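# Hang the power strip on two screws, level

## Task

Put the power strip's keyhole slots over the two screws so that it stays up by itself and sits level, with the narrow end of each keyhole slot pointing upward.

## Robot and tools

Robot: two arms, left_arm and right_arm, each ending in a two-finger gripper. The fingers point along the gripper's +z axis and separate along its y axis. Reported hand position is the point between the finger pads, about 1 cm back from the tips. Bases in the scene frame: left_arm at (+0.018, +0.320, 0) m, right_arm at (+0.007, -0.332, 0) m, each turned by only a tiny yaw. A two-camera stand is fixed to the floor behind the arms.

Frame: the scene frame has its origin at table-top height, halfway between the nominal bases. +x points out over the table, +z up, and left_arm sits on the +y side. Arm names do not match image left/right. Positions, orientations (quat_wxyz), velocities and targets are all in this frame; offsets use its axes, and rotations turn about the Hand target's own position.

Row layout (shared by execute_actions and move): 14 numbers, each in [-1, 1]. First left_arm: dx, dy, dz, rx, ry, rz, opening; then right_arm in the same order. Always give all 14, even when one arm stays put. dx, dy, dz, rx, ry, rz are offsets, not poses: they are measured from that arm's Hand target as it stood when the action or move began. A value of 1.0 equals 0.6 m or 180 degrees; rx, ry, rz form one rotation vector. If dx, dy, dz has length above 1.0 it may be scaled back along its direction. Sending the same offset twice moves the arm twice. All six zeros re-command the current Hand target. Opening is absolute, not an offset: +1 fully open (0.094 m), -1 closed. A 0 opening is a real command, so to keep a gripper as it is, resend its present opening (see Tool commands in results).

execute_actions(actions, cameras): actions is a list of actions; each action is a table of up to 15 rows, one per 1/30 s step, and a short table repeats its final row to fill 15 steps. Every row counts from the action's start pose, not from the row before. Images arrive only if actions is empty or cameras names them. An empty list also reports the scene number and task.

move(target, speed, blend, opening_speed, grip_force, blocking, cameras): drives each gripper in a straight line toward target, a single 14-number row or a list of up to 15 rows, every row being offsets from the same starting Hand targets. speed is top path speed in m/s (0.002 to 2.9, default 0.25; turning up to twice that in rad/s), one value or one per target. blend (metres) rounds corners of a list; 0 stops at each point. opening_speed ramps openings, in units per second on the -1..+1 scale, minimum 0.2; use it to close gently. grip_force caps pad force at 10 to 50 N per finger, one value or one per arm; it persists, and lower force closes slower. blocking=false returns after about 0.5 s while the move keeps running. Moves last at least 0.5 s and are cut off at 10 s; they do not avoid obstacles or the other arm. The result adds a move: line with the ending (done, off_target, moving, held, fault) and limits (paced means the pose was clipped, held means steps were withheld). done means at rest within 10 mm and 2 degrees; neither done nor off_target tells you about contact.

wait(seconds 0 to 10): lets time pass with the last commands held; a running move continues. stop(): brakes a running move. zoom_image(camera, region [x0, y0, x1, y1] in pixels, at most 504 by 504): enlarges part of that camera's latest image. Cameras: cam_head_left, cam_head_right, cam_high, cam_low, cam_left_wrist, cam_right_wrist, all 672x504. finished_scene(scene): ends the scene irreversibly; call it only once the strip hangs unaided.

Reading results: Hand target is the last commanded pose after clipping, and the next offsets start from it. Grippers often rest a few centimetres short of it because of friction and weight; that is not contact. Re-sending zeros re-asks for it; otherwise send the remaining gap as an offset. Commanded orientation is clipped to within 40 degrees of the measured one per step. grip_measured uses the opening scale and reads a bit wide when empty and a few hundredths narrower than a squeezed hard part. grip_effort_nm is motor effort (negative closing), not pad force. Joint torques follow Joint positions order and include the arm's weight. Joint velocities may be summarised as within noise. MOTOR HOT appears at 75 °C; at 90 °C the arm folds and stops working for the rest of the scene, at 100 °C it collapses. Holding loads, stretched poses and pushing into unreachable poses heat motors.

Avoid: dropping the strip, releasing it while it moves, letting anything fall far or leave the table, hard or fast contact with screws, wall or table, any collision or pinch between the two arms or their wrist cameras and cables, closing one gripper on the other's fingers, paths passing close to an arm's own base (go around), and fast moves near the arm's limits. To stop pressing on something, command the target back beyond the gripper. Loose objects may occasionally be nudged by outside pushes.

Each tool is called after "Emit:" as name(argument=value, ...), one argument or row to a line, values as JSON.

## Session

Emit:
execute_actions(
  actions=[],
)

Scene clock: 0.00 s.
left_arm: end_effector_position=(+0.4039, +0.3299, +0.1493) grip_measured=+1.000 grip_effort_nm=n/a end_effector_quat_wxyz=(+0.684, -0.076, +0.725, +0.008) | right_arm: end_effector_position=(+0.3824, -0.3642, +0.1372) grip_measured=+1.000 grip_effort_nm=n/a end_effector_quat_wxyz=(+0.668, +0.123, +0.732, -0.061)
Joint positions: left_arm=[-0.037 1.53 0.252 1.214 -0.173 -0.105 0.094] | right_arm=[0.046 1.524 0.228 1.19 0.319 0.109 0.094]
Joint velocities: within noise
Joint torques (N m): no reading
Motor temperatures (°C): left_arm=[26 28 47 46 26 24 29] | right_arm=[24 31 38 48 28 27 25]
Heat: left arm: 47 °C; right arm: 48 °C.
Hand target: left_arm +0.4051, +0.3299, +0.1540; +0.689, -0.077, +0.721, +0.007 | right_arm +0.3827, -0.3643, +0.1367; +0.666, +0.122, +0.733, -0.062
Tool commands: left_gripper/opening=+1.0 right_gripper/opening=+1.0

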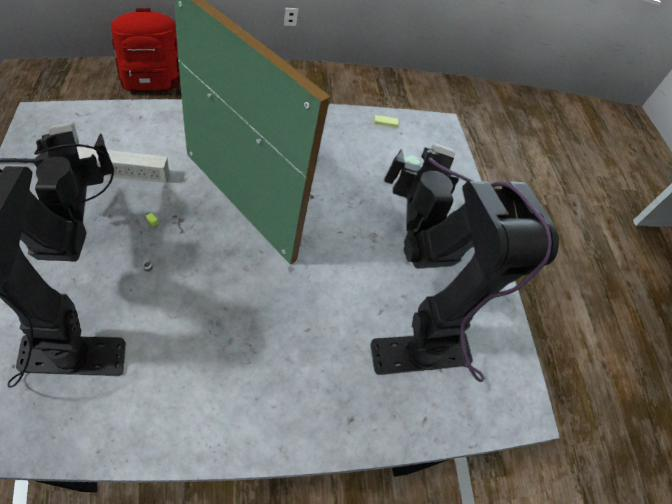

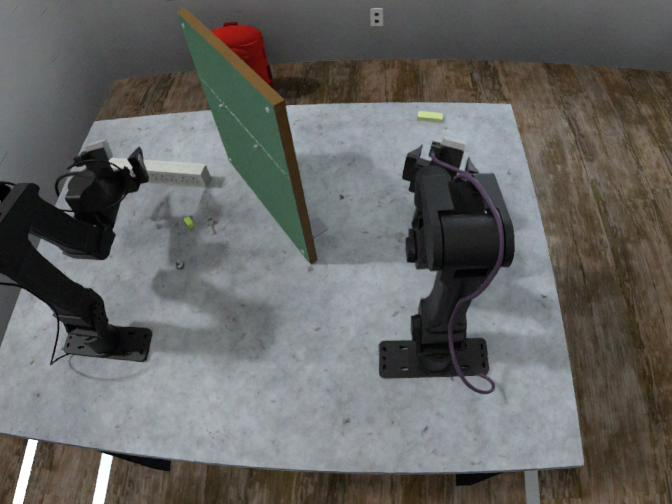

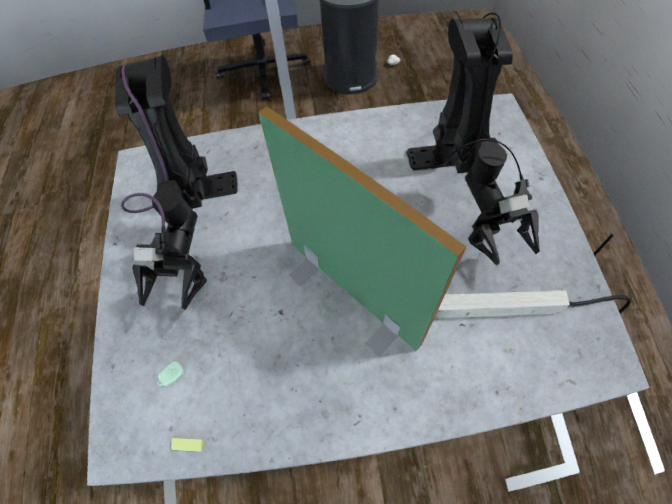

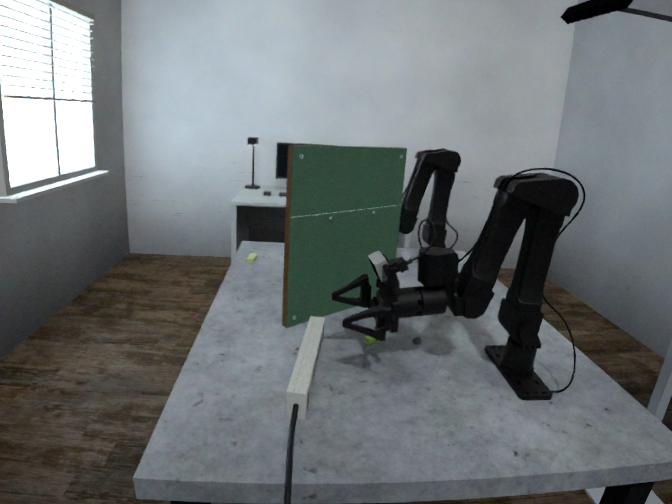

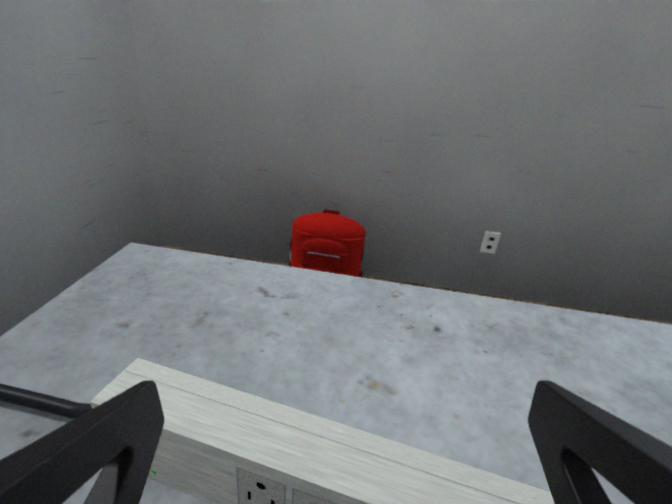

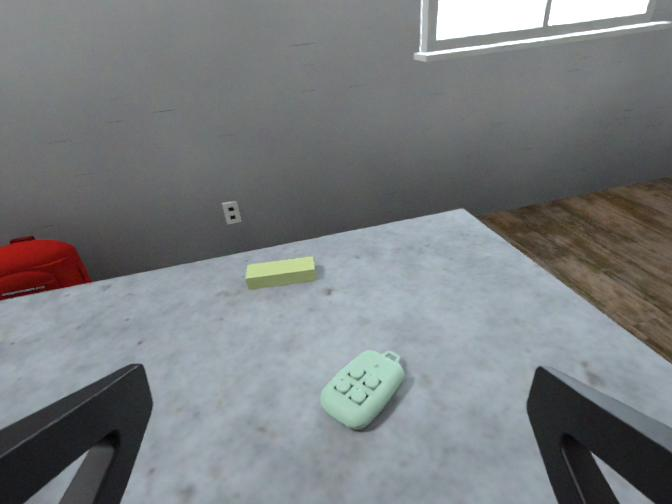

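Emit:
move(
  target=[-0.03,0.03,0.13,-0.321,0.391,0.288,-1,0,0,0,0,0,0,1],
  speed=0.4,
  cameras=["all"],
)

Emit:
zoom_image(
  camera="cam_head_left",
  region=[0, 60, 330, 270],
)

Scene clock: 43.73 s.
left_arm: end_effector_position=(+0.3866, +0.3456, +0.2248) grip_measured=-0.988 grip_effort_nm=-0.63 end_effector_quat_wxyz=(+0.074, -0.618, +0.781, -0.049) | right_arm: end_effector_position=(+0.3824, -0.3642, +0.1372) grip_measured=+1.000 grip_effort_nm=0.01 end_effector_quat_wxyz=(+0.668, +0.123, +0.732, -0.061)
Joint positions: left_arm=[0.085 1.854 2.019 -1.559 -0.003 -1.272 0.001] | right_arm=[0.046 1.524 0.228 1.19 0.319 0.109 0.094]
Joint torques (N m): left_arm=[0.5 -7.86 9.07 0.53 0.02 -0.02] | right_arm=[-0.03 -6.45 5.68 1.76 0.02 -0.02]
Heat: left arm: 49 °C; right arm: 52 °C.
Hand target: left_arm +0.3871, +0.3479, +0.2319; +0.001, -0.626, +0.779, +0.001 | right_arm +0.3827, -0.3643, +0.1367; +0.666, +0.122, +0.733, -0.062
Off the commanded pose: left_arm 0.008 m, 10 deg | right_arm 0.001 m, 0 deg.
joint sent to its limit (left arm) — joint 4 (wrist pitch), lower limit. The joint targets are off in orientation, not in position.
move: off_target (left_arm)

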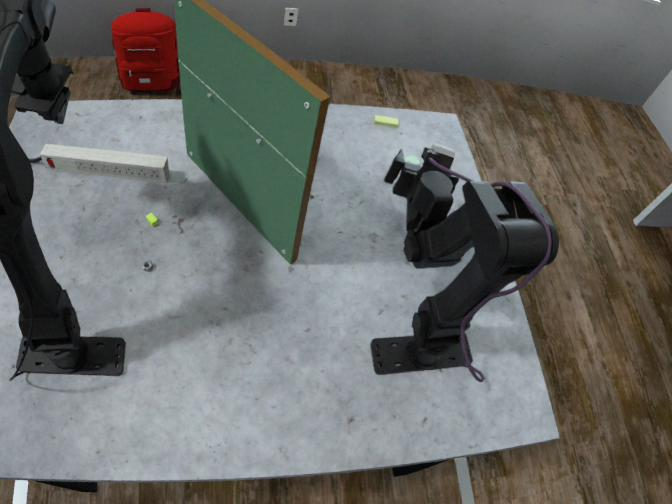

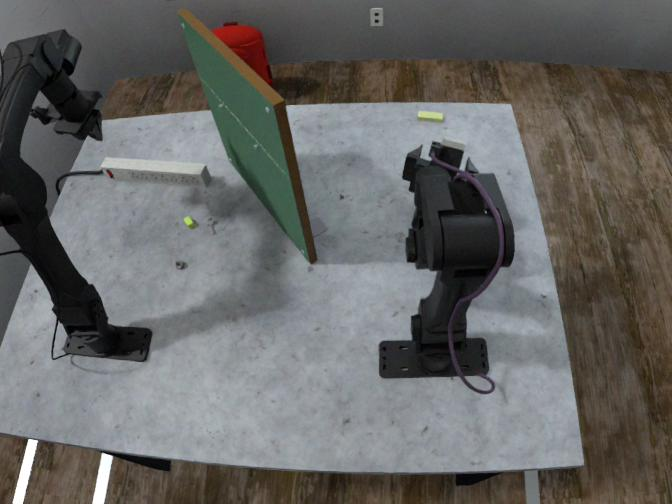

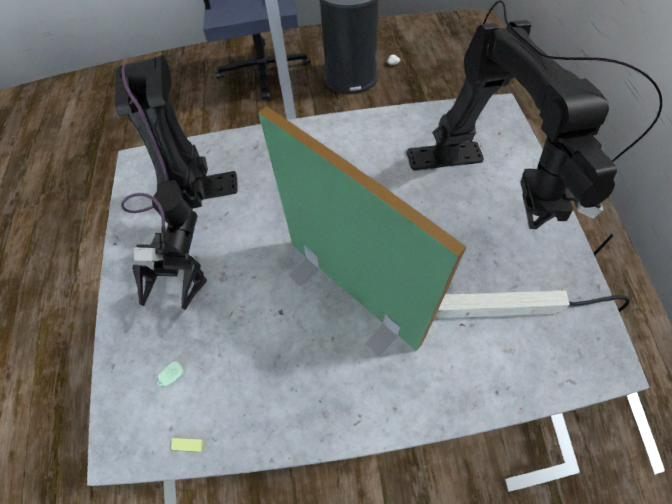

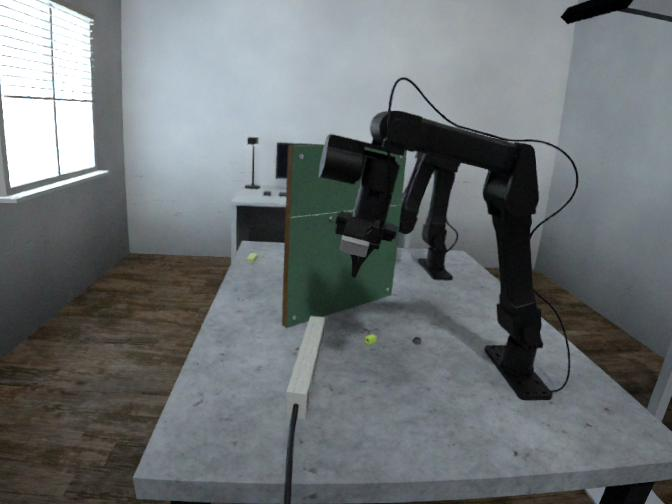

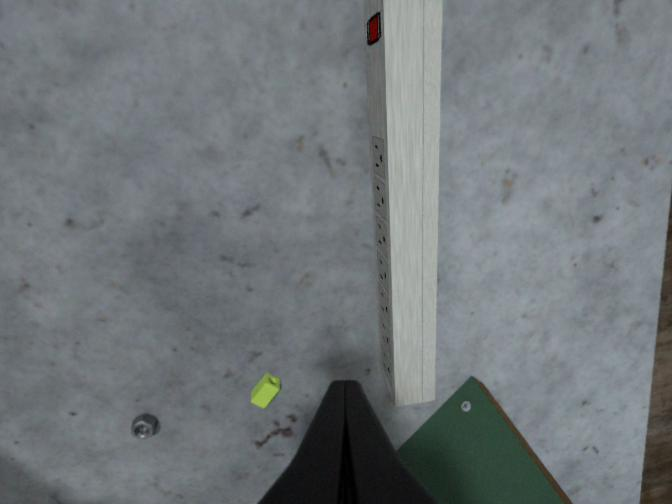

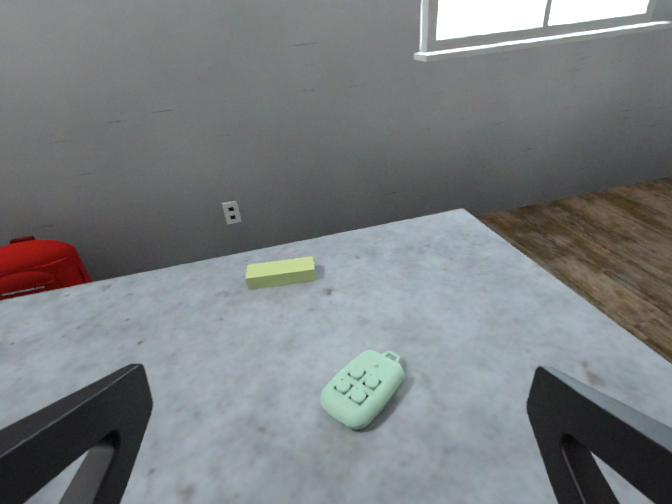

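Scaled by 1.527 from the camera's 672x504 image, which has a finer 960x720 frame.

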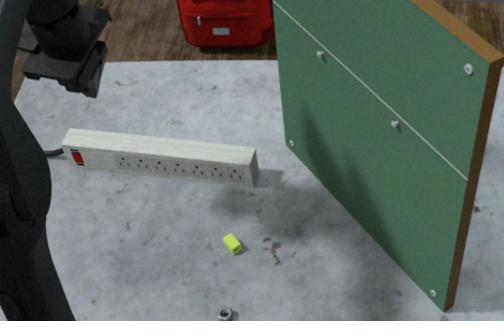

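Emit:
execute_actions(
  actions=[],
  cameras=["cam_head_left","cam_left_wrist","cam_low"],
)

Scene clock: 63.50 s.
left_arm: end_effector_position=(+0.3866, +0.3454, +0.2248) grip_measured=-0.988 grip_effort_nm=-0.62 end_effector_quat_wxyz=(+0.073, -0.618, +0.781, -0.049) | right_arm: end_effector_position=(+0.3824, -0.3642, +0.1372) grip_measured=+1.000 grip_effort_nm=0.01 end_effector_quat_wxyz=(+0.668, +0.123, +0.732, -0.061)
Joint positions: left_arm=[0.085 1.854 2.019 -1.559 -0.002 -1.272 0.001] | right_arm=[0.046 1.524 0.228 1.19 0.319 0.109 0.094]
Joint velocities: within noise
Joint torques (N m): left_arm=[0.51 -7.76 9.14 0.53 0.02 -0.06] | right_arm=[-0.03 -6.45 5.68 1.77 0.03 -0.01]
Motor temperatures (°C): left_arm=[26 32 50 46 26 24 29] | right_arm=[24 33 41 52 28 27 25]
Heat: left arm: 50 °C; right arm: 52 °C.
Hand target: left_arm +0.3871, +0.3478, +0.2319; +0.001, -0.626, +0.779, +0.001 | right_arm +0.3827, -0.3643, +0.1367; +0.666, +0.122, +0.733, -0.062
Tool commands: left_gripper/opening=-1.0 right_gripper/opening=+1.0
Off the commanded pose: left_arm 0.008 m, 10 deg | right_arm 0.001 m, 0 deg.
Images, in order (width x height): cam_head_left 672x504, cam_low 672x504, cam_left_wrist 672x504.

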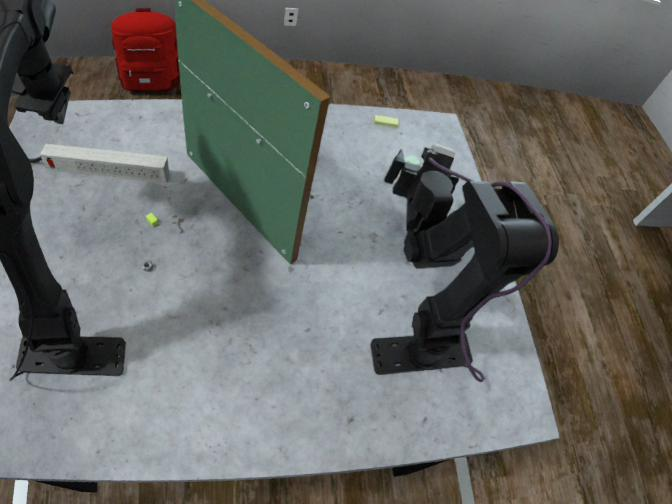

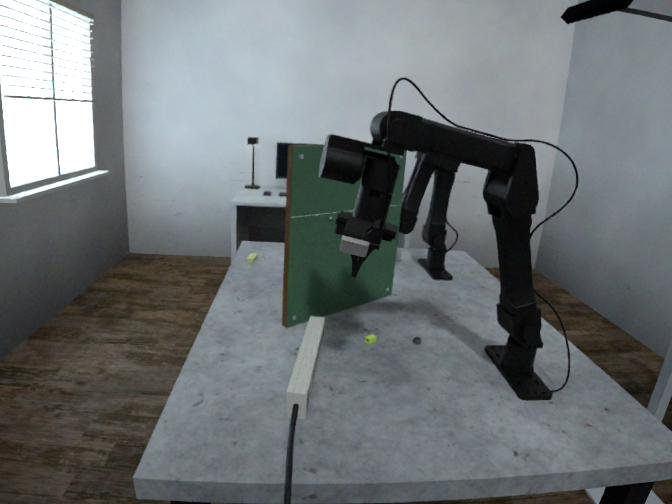

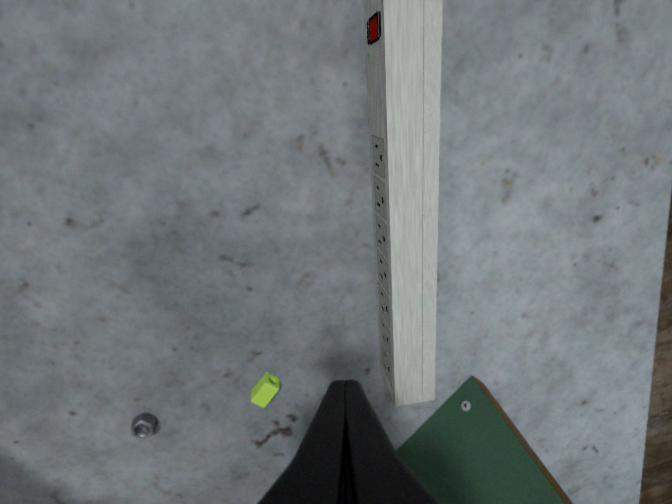

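Emit:
move(
  target=[
    [0.0217,0,-0.05,0,0,-0.5,0.9,0,0,0,0,0,0,1],
    [0.0217,0,-0.303,0,0,-0.5,0.9,0,0,0,0,0,0,1],
  ],
  cameras=["cam_head_left","cam_left_wrist"],
)

Scene clock: 83.77 s.
left_arm: end_effector_position=(+0.3979, +0.3499, +0.0526) grip_measured=+0.899 grip_effort_nm=0.08 end_effector_quat_wxyz=(-0.002, +0.100, +0.995, -0.003) | right_arm: end_effector_position=(+0.3824, -0.3642, +0.1372) grip_measured=+1.000 grip_effort_nm=0.01 end_effector_quat_wxyz=(+0.668, +0.123, +0.732, -0.061)
Joint positions: left_arm=[0.098 2.026 1.575 -1.125 0.005 0.278 0.089] | right_arm=[0.046 1.524 0.228 1.19 0.319 0.109 0.094]
Joint torques (N m): left_arm=[-0.7 -9.07 6.48 0.46 0.01 0.1] | right_arm=[-0.03 -6.43 5.65 1.75 0.03 -0.02]
Heat: left arm: 50 °C; right arm: 52 °C.
Hand target: left_arm +0.4001, +0.3479, +0.0501; +0.001, +0.108, +0.994, +0.000 | right_arm +0.3827, -0.3643, +0.1367; +0.666, +0.122, +0.733, -0.062
Off the commanded pose: left_arm 0.004 m, 1 deg | right_arm 0.001 m, 0 deg.
move: done
Images, in order (width x height): cam_head_left 672x504, cam_left_wrist 672x504.

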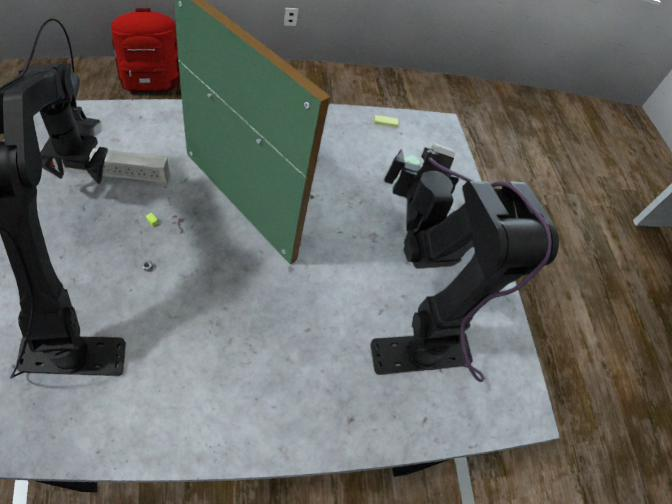

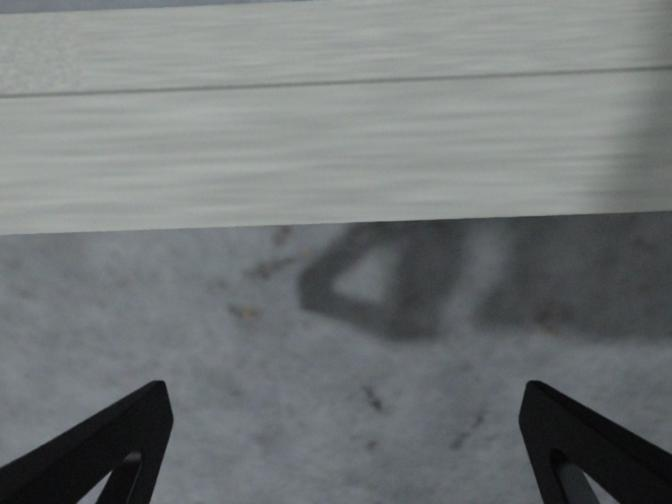

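Emit:
move(
  target=[
    [-0.0124,-0.057,-0.01,0,0,0,0.9,0,0,0,0,0,0,1],
    [0.06,-0.0728,-0.01,0,0,0,0.9,0,0,0,0,0,0,1],
  ],
  speed=0.08,
  cameras=["cam_head_left","cam_left_wrist","cam_low"],
)

Emit:
zoom_image(
  camera="cam_low",
  region=[260, 280, 420, 440],
)

Scene clock: 94.57 s.
left_arm: end_effector_position=(+0.4311, +0.3079, +0.0447) grip_measured=+0.899 grip_effort_nm=0.08 end_effector_quat_wxyz=(+0.001, +0.108, +0.994, +0.000) | right_arm: end_effector_position=(+0.3824, -0.3642, +0.1372) grip_measured=+1.000 grip_effort_nm=0.01 end_effector_quat_wxyz=(+0.668, +0.123, +0.732, -0.061)
Joint positions: left_arm=[-0.011 2.152 1.737 -1.154 0 0.184 0.089] | right_arm=[0.046 1.524 0.228 1.19 0.319 0.109 0.094]
Joint torques (N m): left_arm=[-0.68 -8.91 9.72 0.27 0.01 -0.06] | right_arm=[-0.08 -6.41 5.67 1.75 0.03 -0.02]
Heat: left arm: 49 °C; right arm: 52 °C.
Hand target: left_arm +0.4362, +0.3043, +0.0441; +0.001, +0.108, +0.994, +0.000 | right_arm +0.3827, -0.3643, +0.1367; +0.666, +0.122, +0.733, -0.062
Off the commanded pose: left_arm 0.006 m, 0 deg | right_arm 0.001 m, 0 deg.
move: done
Images, in order (width x height): cam_head_left 672x504, cam_low 672x504, cam_left_wrist 672x504.

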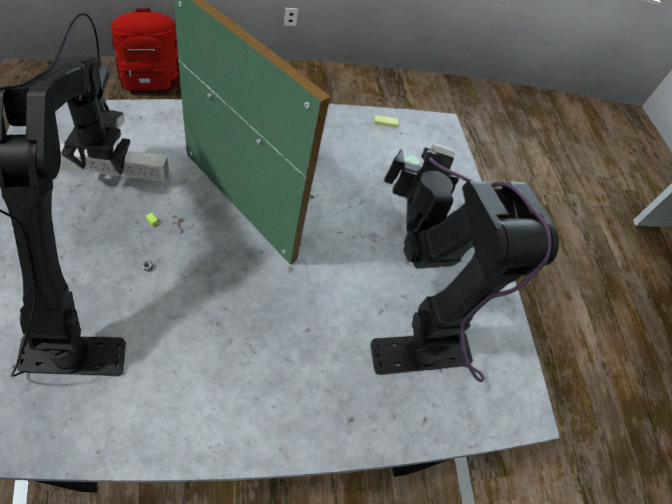

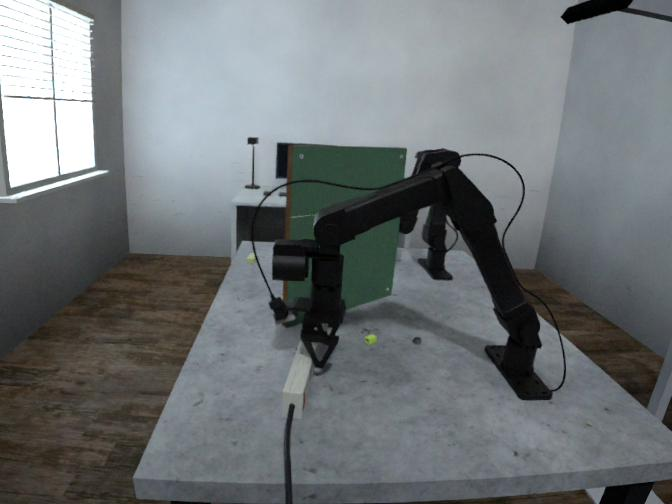

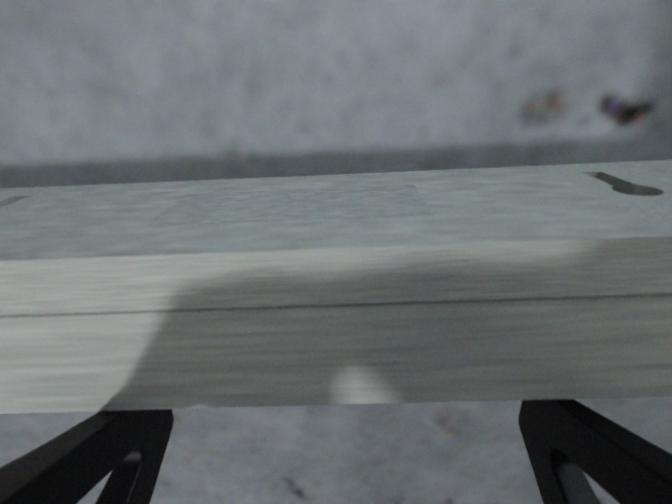

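Scaled by 3.150 from the camera's 672x504 image, which has a finer 960x720 frame.

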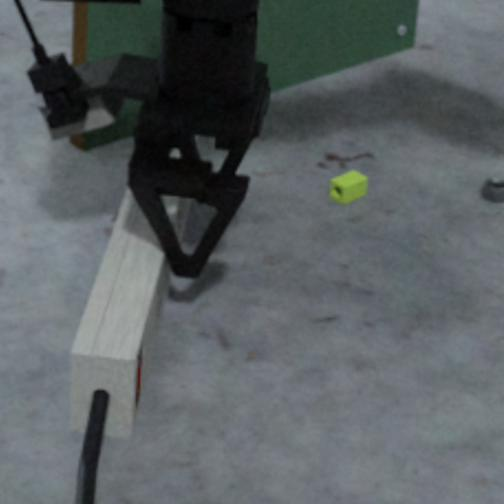

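Emit:
move(
  target=[
    [0.08,-0.0174,0,0,0,0,0.9,0,0,0,0,0,0,1],
  ],
  speed=0.08,
  cameras=["cam_left_wrist","cam_low"],
)

Emit:
zoom_image(
  camera="cam_low",
  region=[260, 280, 420, 440],
)

Scene clock: 105.77 s.
left_arm: end_effector_position=(+0.4808, +0.2975, +0.0465) grip_measured=+0.899 grip_effort_nm=0.08 end_effector_quat_wxyz=(+0.003, +0.109, +0.994, +0.001) | right_arm: end_effector_position=(+0.3824, -0.3642, +0.1372) grip_measured=+1.000 grip_effort_nm=0.01 end_effector_quat_wxyz=(+0.668, +0.123, +0.732, -0.061)
Joint positions: left_arm=[-0.032 2.375 2.117 -1.307 -0.003 0.168 0.089] | right_arm=[0.046 1.524 0.228 1.19 0.319 0.109 0.094]
Joint torques (N m): left_arm=[-0.46 -10.47 9.63 0.26 0.08 -0.07] | right_arm=[-0.03 -6.42 5.7 1.75 0.04 -0.01]
Heat: left arm: 50 °C; right arm: 52 °C.
Hand target: left_arm +0.4842, +0.2938, +0.0442; +0.001, +0.108, +0.994, +0.000 | right_arm +0.3827, -0.3643, +0.1367; +0.666, +0.122, +0.733, -0.062
Off the commanded pose: left_arm 0.005 m, 0 deg | right_arm 0.001 m, 0 deg.
move: done
Images, in order (width x height): cam_low 672x504, cam_left_wrist 672x504.

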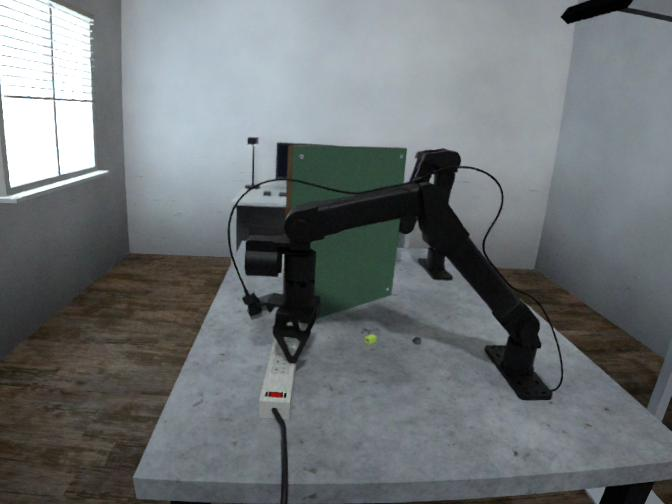

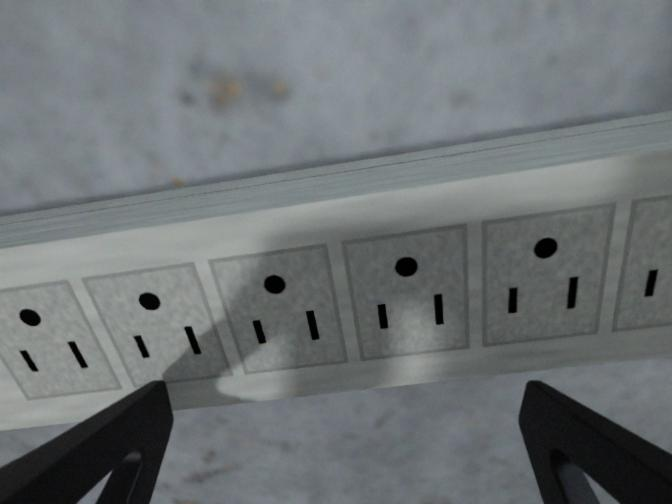

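Scaled by 3.150 from the camera's 672x504 image, which has a finer 960x720 frame.

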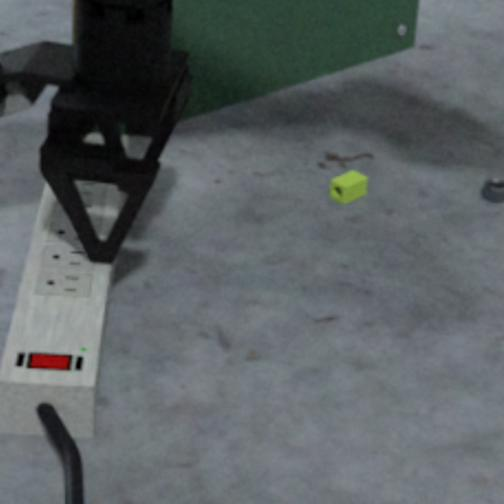

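Emit:
move(
  target=[
    [-0.03,0,0.06,0,0,0,0.9,0,0,0,0,0,0,1],
    [-0.05,-0.02,0.22,0,0,0.533,0.9,0,0,0,0,0,0,1],
  ],
  blend=0.02,
  cameras=["cam_left_wrist","cam_head_left"],
)

Scene clock: 121.80 s.
left_arm: end_effector_position=(+0.4557, +0.2847, +0.1549) grip_measured=+0.899 grip_effort_nm=0.07 end_effector_quat_wxyz=(+0.026, -0.664, +0.747, -0.028) | right_arm: end_effector_position=(+0.3824, -0.3642, +0.1372) grip_measured=+1.000 grip_effort_nm=0.01 end_effector_quat_wxyz=(+0.668, +0.123, +0.732, -0.061)
Joint positions: left_arm=[-0.063 2.222 2.288 -1.561 0 -1.537 0.089] | right_arm=[0.046 1.524 0.228 1.19 0.319 0.109 0.094]
Joint torques (N m): left_arm=[-0.53 -13.72 8.02 0.39 -0.02 -0.15] | right_arm=[-0.05 -6.43 5.68 1.74 0.03 -0.02]
Motor temperatures (°C): left_arm=[26 38 52 41 26 24 29] | right_arm=[24 33 41 52 28 27 25]
Heat: left arm: 52 °C; right arm: 52 °C.
Hand target: left_arm +0.4542, +0.2818, +0.1761; +0.001, -0.666, +0.746, +0.001 | right_arm +0.3827, -0.3643, +0.1367; +0.666, +0.122, +0.733, -0.062
Off the commanded pose: left_arm 0.022 m, 4 deg | right_arm 0.001 m, 0 deg.
joint sent to its limit (left arm) — joint 4 (wrist pitch), lower limit. The joint targets are off in orientation, not in position.
move: off_target (left_arm)
Images, in order (width x height): cam_head_left 672x504, cam_left_wrist 672x504.

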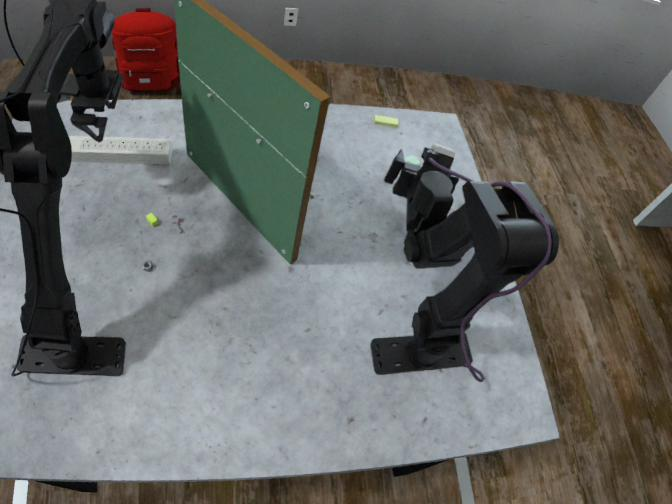

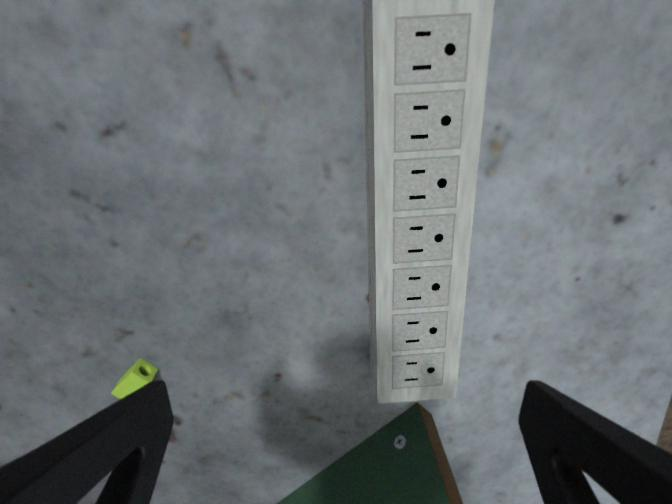

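Emit:
move(
  target=[
    [0.0963,-0.003,-0.15,0,0,0.018,0.95,0,0,0,0,0,0,1],
    [0.0963,-0.003,-0.243,0,0,0.018,0.95,0,0,0,0,0,0,1],
    [0.0963,-0.003,-0.243,0,0,0.018,-0.12,0,0,0,0,0,0,1],
  ],
  opening_speed=1,
  cameras=["cam_left_wrist","cam_low","cam_head_left"],
)

Scene clock: 137.97 s.
left_arm: end_effector_position=(+0.5129, +0.2798, +0.0381) grip_measured=+0.054 grip_effort_nm=-1.01 end_effector_quat_wxyz=(-0.004, +0.685, -0.729, +0.005) | right_arm: end_effector_position=(+0.3824, -0.3642, +0.1372) grip_measured=+1.000 grip_effort_nm=0.01 end_effector_quat_wxyz=(+0.668, +0.123, +0.732, -0.061)
Joint positions: left_arm=[-0.063 2.579 2.454 -1.434 0.001 -1.59 0.05] | right_arm=[0.046 1.524 0.228 1.19 0.319 0.109 0.094]
Joint torques (N m): left_arm=[-0.01 -11.95 6.06 0.46 -0.02 -0.08] | right_arm=[-0.03 -6.45 5.71 1.75 0.04 -0.02]
Heat: left arm: 50 °C; right arm: 52 °C.
Hand target: left_arm +0.5119, +0.2800, +0.0304; +0.000, +0.687, -0.727, -0.001 | right_arm +0.3827, -0.3643, +0.1367; +0.666, +0.122, +0.733, -0.062
Off the commanded pose: left_arm 0.008 m, 1 deg | right_arm 0.001 m, 0 deg.
move: done
Images, in order (width x height): cam_head_left 672x504, cam_low 672x504, cam_left_wrist 672x504.

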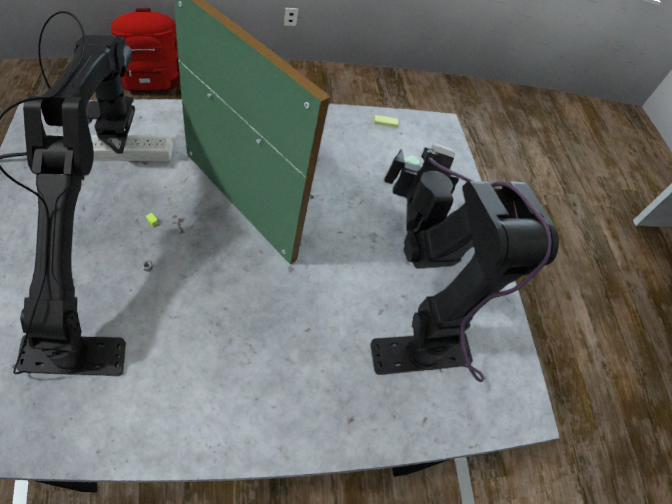

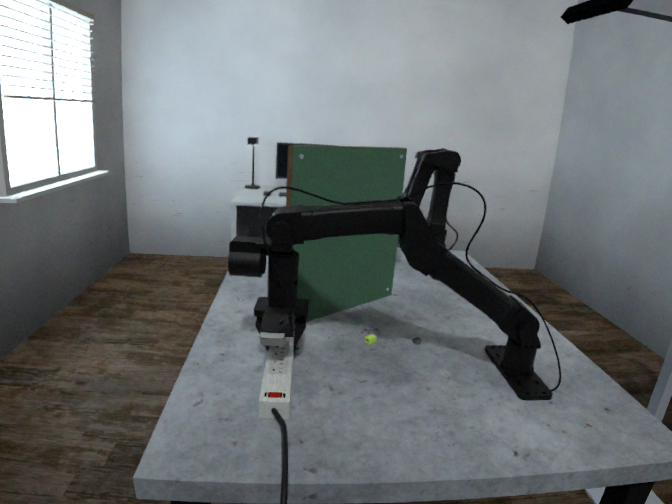

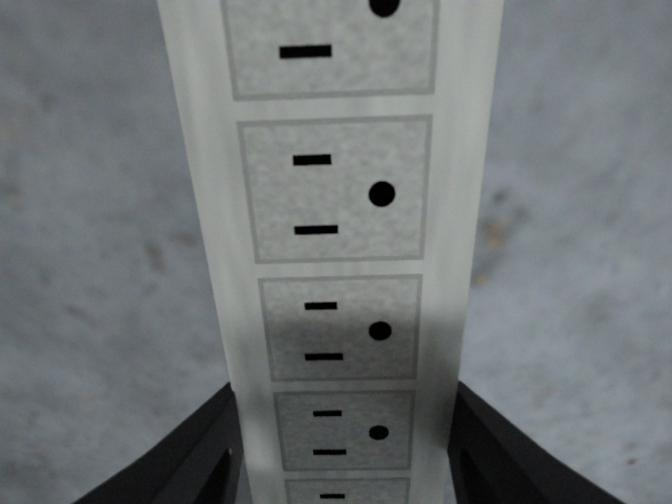

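Emit:
move(
  target=[
    [0,0,0,0,0,0,0.3,0,0,0,0,0,0,1],
    [0,0,-0.022,0,0,0,0.3,0,0,0,0,0,0,1],
    [0,0,-0.022,0,0,0,-0.12,0,0,0,0,0,0,1],
    [-0.05,0.0,0.15,0,0,0,-0.12,0,0,0,0,0,0,1],
  ],
  opening_speed=1,
  speed=0.15,
  cameras=["cam_left_wrist","cam_low","cam_head_left"],
)

Scene clock: 148.57 s.
left_arm: end_effector_position=(+0.4834, +0.2768, +0.0961) grip_measured=+0.069 grip_effort_nm=-1.02 end_effector_quat_wxyz=(+0.010, +0.686, -0.728, +0.013) | right_arm: end_effector_position=(+0.3824, -0.3642, +0.1372) grip_measured=+1.000 grip_effort_nm=0.01 end_effector_quat_wxyz=(+0.668, +0.123, +0.732, -0.061)
Joint positions: left_arm=[-0.062 2.432 2.416 -1.549 0.032 -1.593 0.05] | right_arm=[0.046 1.524 0.228 1.19 0.319 0.109 0.094]
Joint torques (N m): left_arm=[-0.23 -15.47 8.14 0.16 -0.36 -0.11] | right_arm=[-0.03 -6.48 5.68 1.75 0.04 -0.02]
Heat: left arm: 49 °C; right arm: 52 °C.
Hand target: left_arm +0.4820, +0.2800, +0.1204; +0.000, +0.687, -0.727, -0.001 | right_arm +0.3827, -0.3643, +0.1367; +0.666, +0.122, +0.733, -0.062
Off the commanded pose: left_arm 0.024 m, 2 deg | right_arm 0.001 m, 0 deg.
joint sent to its limit (left arm) — joint 4 (wrist pitch), lower limit. The joint targets are off in orientation, not in position.
move: off_target (left_arm)
Images, in order (width x height): cam_head_left 672x504, cam_low 672x504, cam_left_wrist 672x504.

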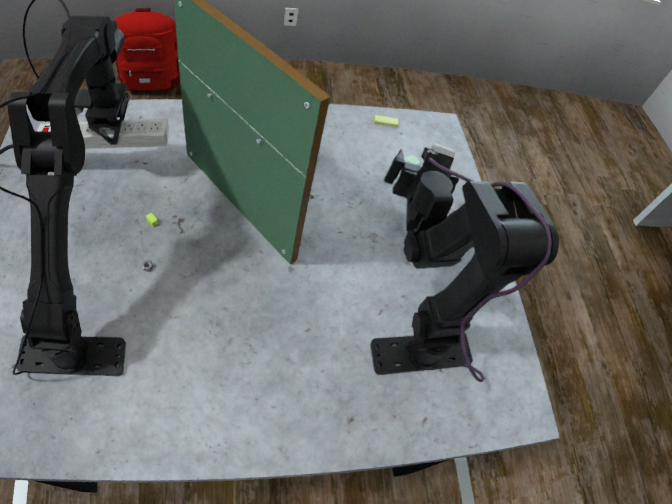

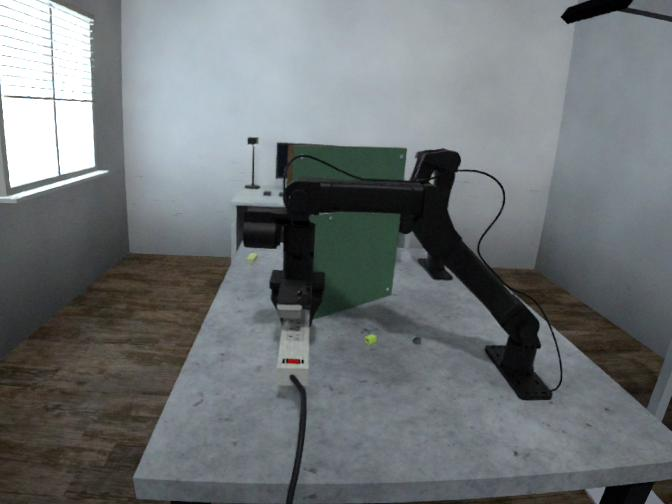

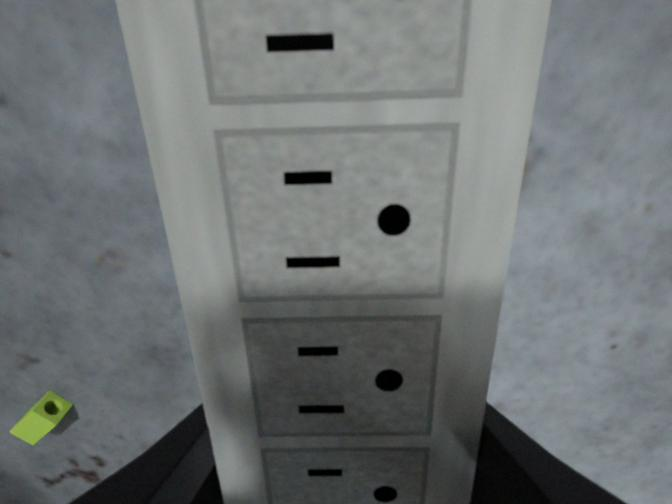

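Emit:
move(
  target=[
    [-0.25,0.03,0.36,0,-0.25,0,-0.12,0,0,0,0,0,0,1],
  ],
)

Emit:
move(
  target=[
    [0,0,0,0.3535,0,-0.3535,-0.12,0,0,0,0,0,0,1],
    [0,-0.06,0,0.7,0,-0.7,-0.12,0,0,0,0,0,0,1],
  ],
  blend=0.02,
  cameras=["cam_low","cam_head_left"],
)

Scene clock: 162.80 s.
left_arm: end_effector_position=(+0.3229, +0.2903, +0.3224) grip_measured=+0.067 grip_effort_nm=-1.02 end_effector_quat_wxyz=(-0.231, +0.650, -0.677, +0.257) | right_arm: end_effector_position=(+0.3824, -0.3642, +0.1372) grip_measured=+1.000 grip_effort_nm=0.01 end_effector_quat_wxyz=(+0.668, +0.123, +0.732, -0.061)
Joint positions: left_arm=[-0.096 1.25 1.618 -1.232 -0.028 -1.635 0.05] | right_arm=[0.046 1.524 0.228 1.19 0.319 0.109 0.094]
Joint torques (N m): left_arm=[-0.5 -3.73 6.87 1.93 -0.69 0.38] | right_arm=[-0.02 -6.43 5.67 1.75 0.04 -0.01]
Motor temperatures (°C): left_arm=[25 46 49 39 26 24 30] | right_arm=[24 33 41 53 28 27 25]
Heat: left arm: 49 °C; right arm: 53 °C.
Hand target: left_arm +0.3320, +0.2980, +0.3365; -0.279, +0.635, -0.671, +0.262 | right_arm +0.3827, -0.3643, +0.1367; +0.666, +0.122, +0.733, -0.062
Off the commanded pose: left_arm 0.018 m, 6 deg | right_arm 0.001 m, 0 deg.
move: off_target (left_arm)

Scene clock: 169.83 s.
left_arm: end_effector_position=(+0.3182, +0.2838, +0.3191) grip_measured=+0.066 grip_effort_nm=-1.02 end_effector_quat_wxyz=(+0.206, +0.663, +0.663, +0.280) | right_arm: end_effector_position=(+0.3824, -0.3642, +0.1372) grip_measured=+1.000 grip_effort_nm=0.01 end_effector_quat_wxyz=(+0.668, +0.123, +0.732, -0.061)
Joint positions: left_arm=[-0.269 1.263 1.618 -1.265 -0.281 1.379 0.05] | right_arm=[0.046 1.524 0.228 1.19 0.319 0.109 0.094]
Joint torques (N m): left_arm=[-1.05 -2.81 8.47 2.1 0.67 0.08] | right_arm=[-0.03 -6.46 5.68 1.75 0.03 -0.01]
Heat: left arm: 49 °C; right arm: 53 °C.
Hand target: left_arm +0.3320, +0.2620, +0.3365; +0.268, +0.662, +0.645, +0.273 | right_arm +0.3827, -0.3643, +0.1367; +0.666, +0.122, +0.733, -0.062
Off the commanded pose: left_arm 0.031 m, 7 deg | right_arm 0.001 m, 0 deg.
move: off_target (left_arm)
Images, in order (width x height): cam_head_left 672x504, cam_low 672x504.

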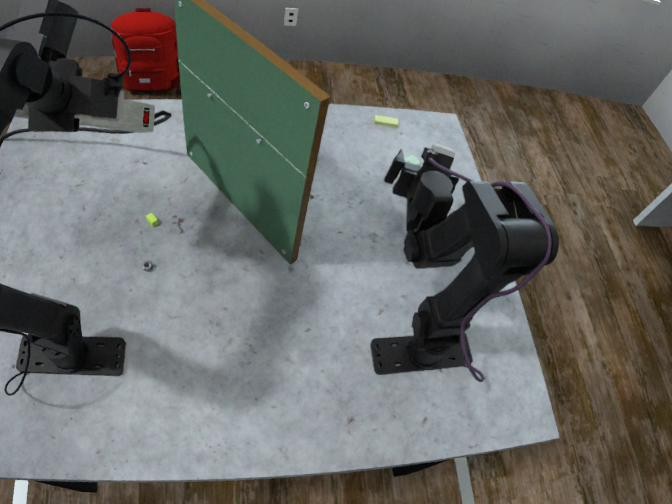

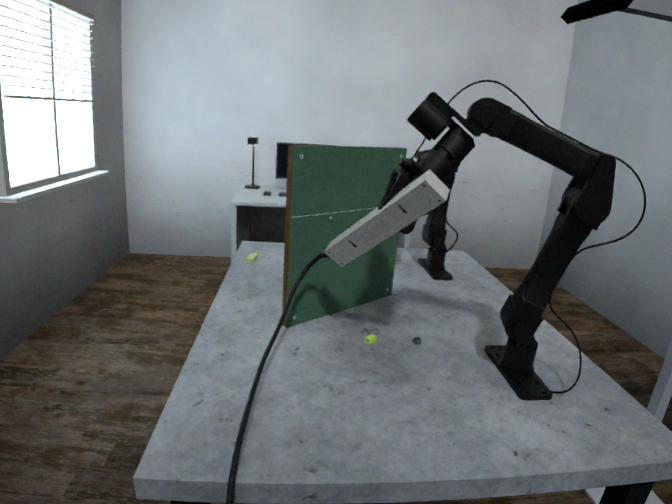

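Emit:
move(
  target=[
    [-0.078,-0.227,-0.078,-0.132,-0.226,-0.313,-0.12,0,0,0,0,0,0,1],
  ],
  cameras=["cam_low","cam_head_left","cam_head_right"],
)

Emit:
zoom_image(
  camera="cam_low",
  region=[280, 170, 420, 290],
)

Emit:
zoom_image(
  camera="cam_head_left",
  region=[100, 50, 330, 220],
)

Scene clock: 182.33 s.
left_arm: end_effector_position=(+0.2971, +0.2260, +0.2379) grip_measured=+0.065 grip_effort_nm=-1.02 end_effector_quat_wxyz=(+0.476, +0.726, +0.374, +0.325) | right_arm: end_effector_position=(+0.3824, -0.3642, +0.1372) grip_measured=+1.000 grip_effort_nm=0.01 end_effector_quat_wxyz=(+0.668, +0.123, +0.732, -0.061)
Joint positions: left_arm=[-0.087 0.685 0.596 -0.278 0.366 1.83 0.05] | right_arm=[0.046 1.524 0.228 1.19 0.319 0.109 0.094]
Joint torques (N m): left_arm=[-4.44 0.42 8.17 3.51 4.79 -0.94] | right_arm=[-0.05 -6.45 5.65 1.76 0.03 -0.02]
Motor temperatures (°C): left_arm=[26 39 50 47 28 24 30] | right_arm=[24 33 41 53 28 27 25]
Heat: left arm: 50 °C; right arm: 53 °C.
Hand target: left_arm +0.2852, +0.1258, +0.2896; +0.682, +0.684, +0.178, +0.191 | right_arm +0.3827, -0.3643, +0.1367; +0.666, +0.122, +0.733, -0.062
Off the commanded pose: left_arm 0.113 m, 37 deg | right_arm 0.001 m, 0 deg.
move: off_target (left_arm)
Images, in order (width x height): cam_head_left 672x504, cam_head_right 672x504, cam_low 672x504.

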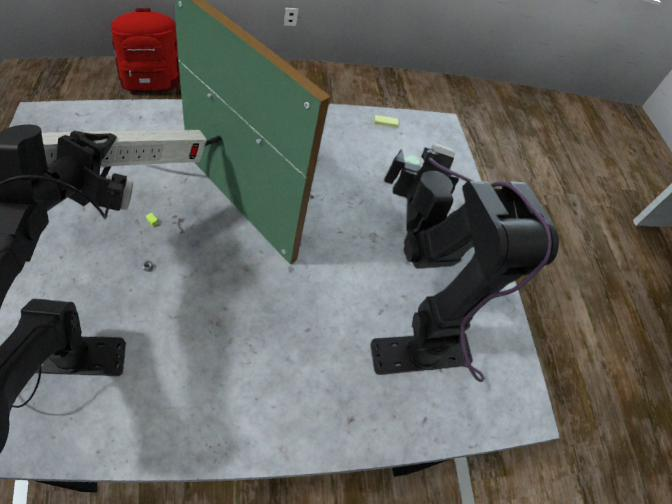

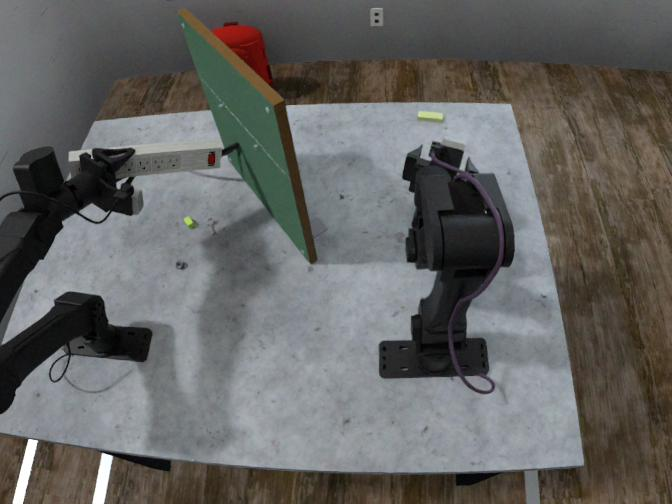

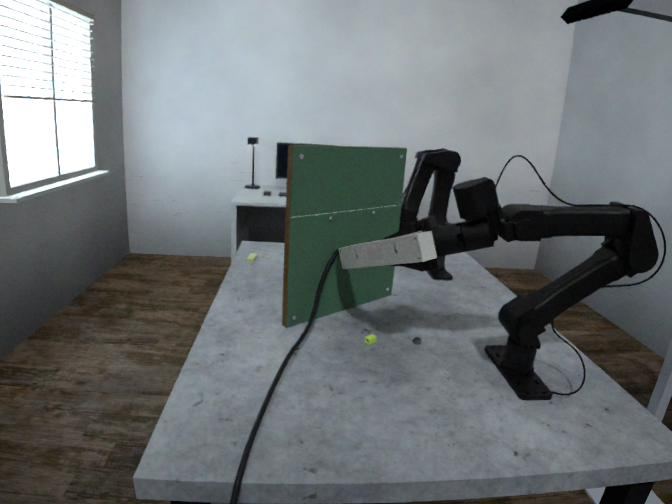

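Scaled by 3.600 from the camera's 672x504 image, which has a finer 960x720 frame.

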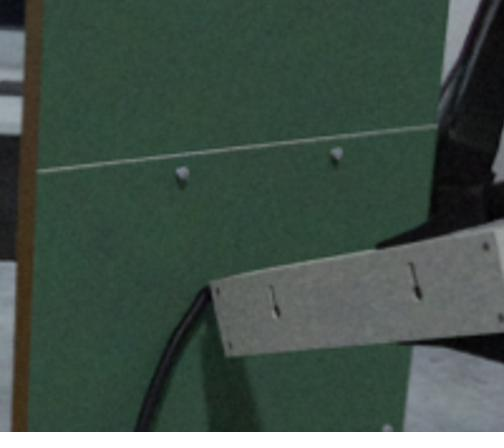

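Scaled by 2.191 from the camera's 672x504 image, which has a finer 960x720 frame.

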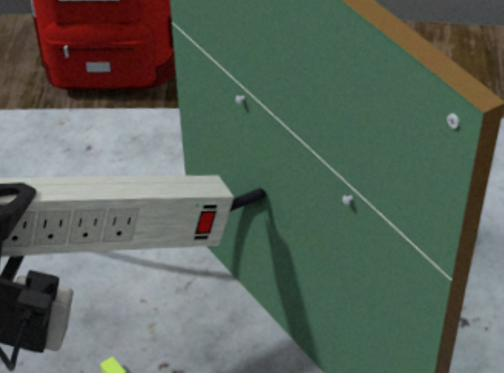

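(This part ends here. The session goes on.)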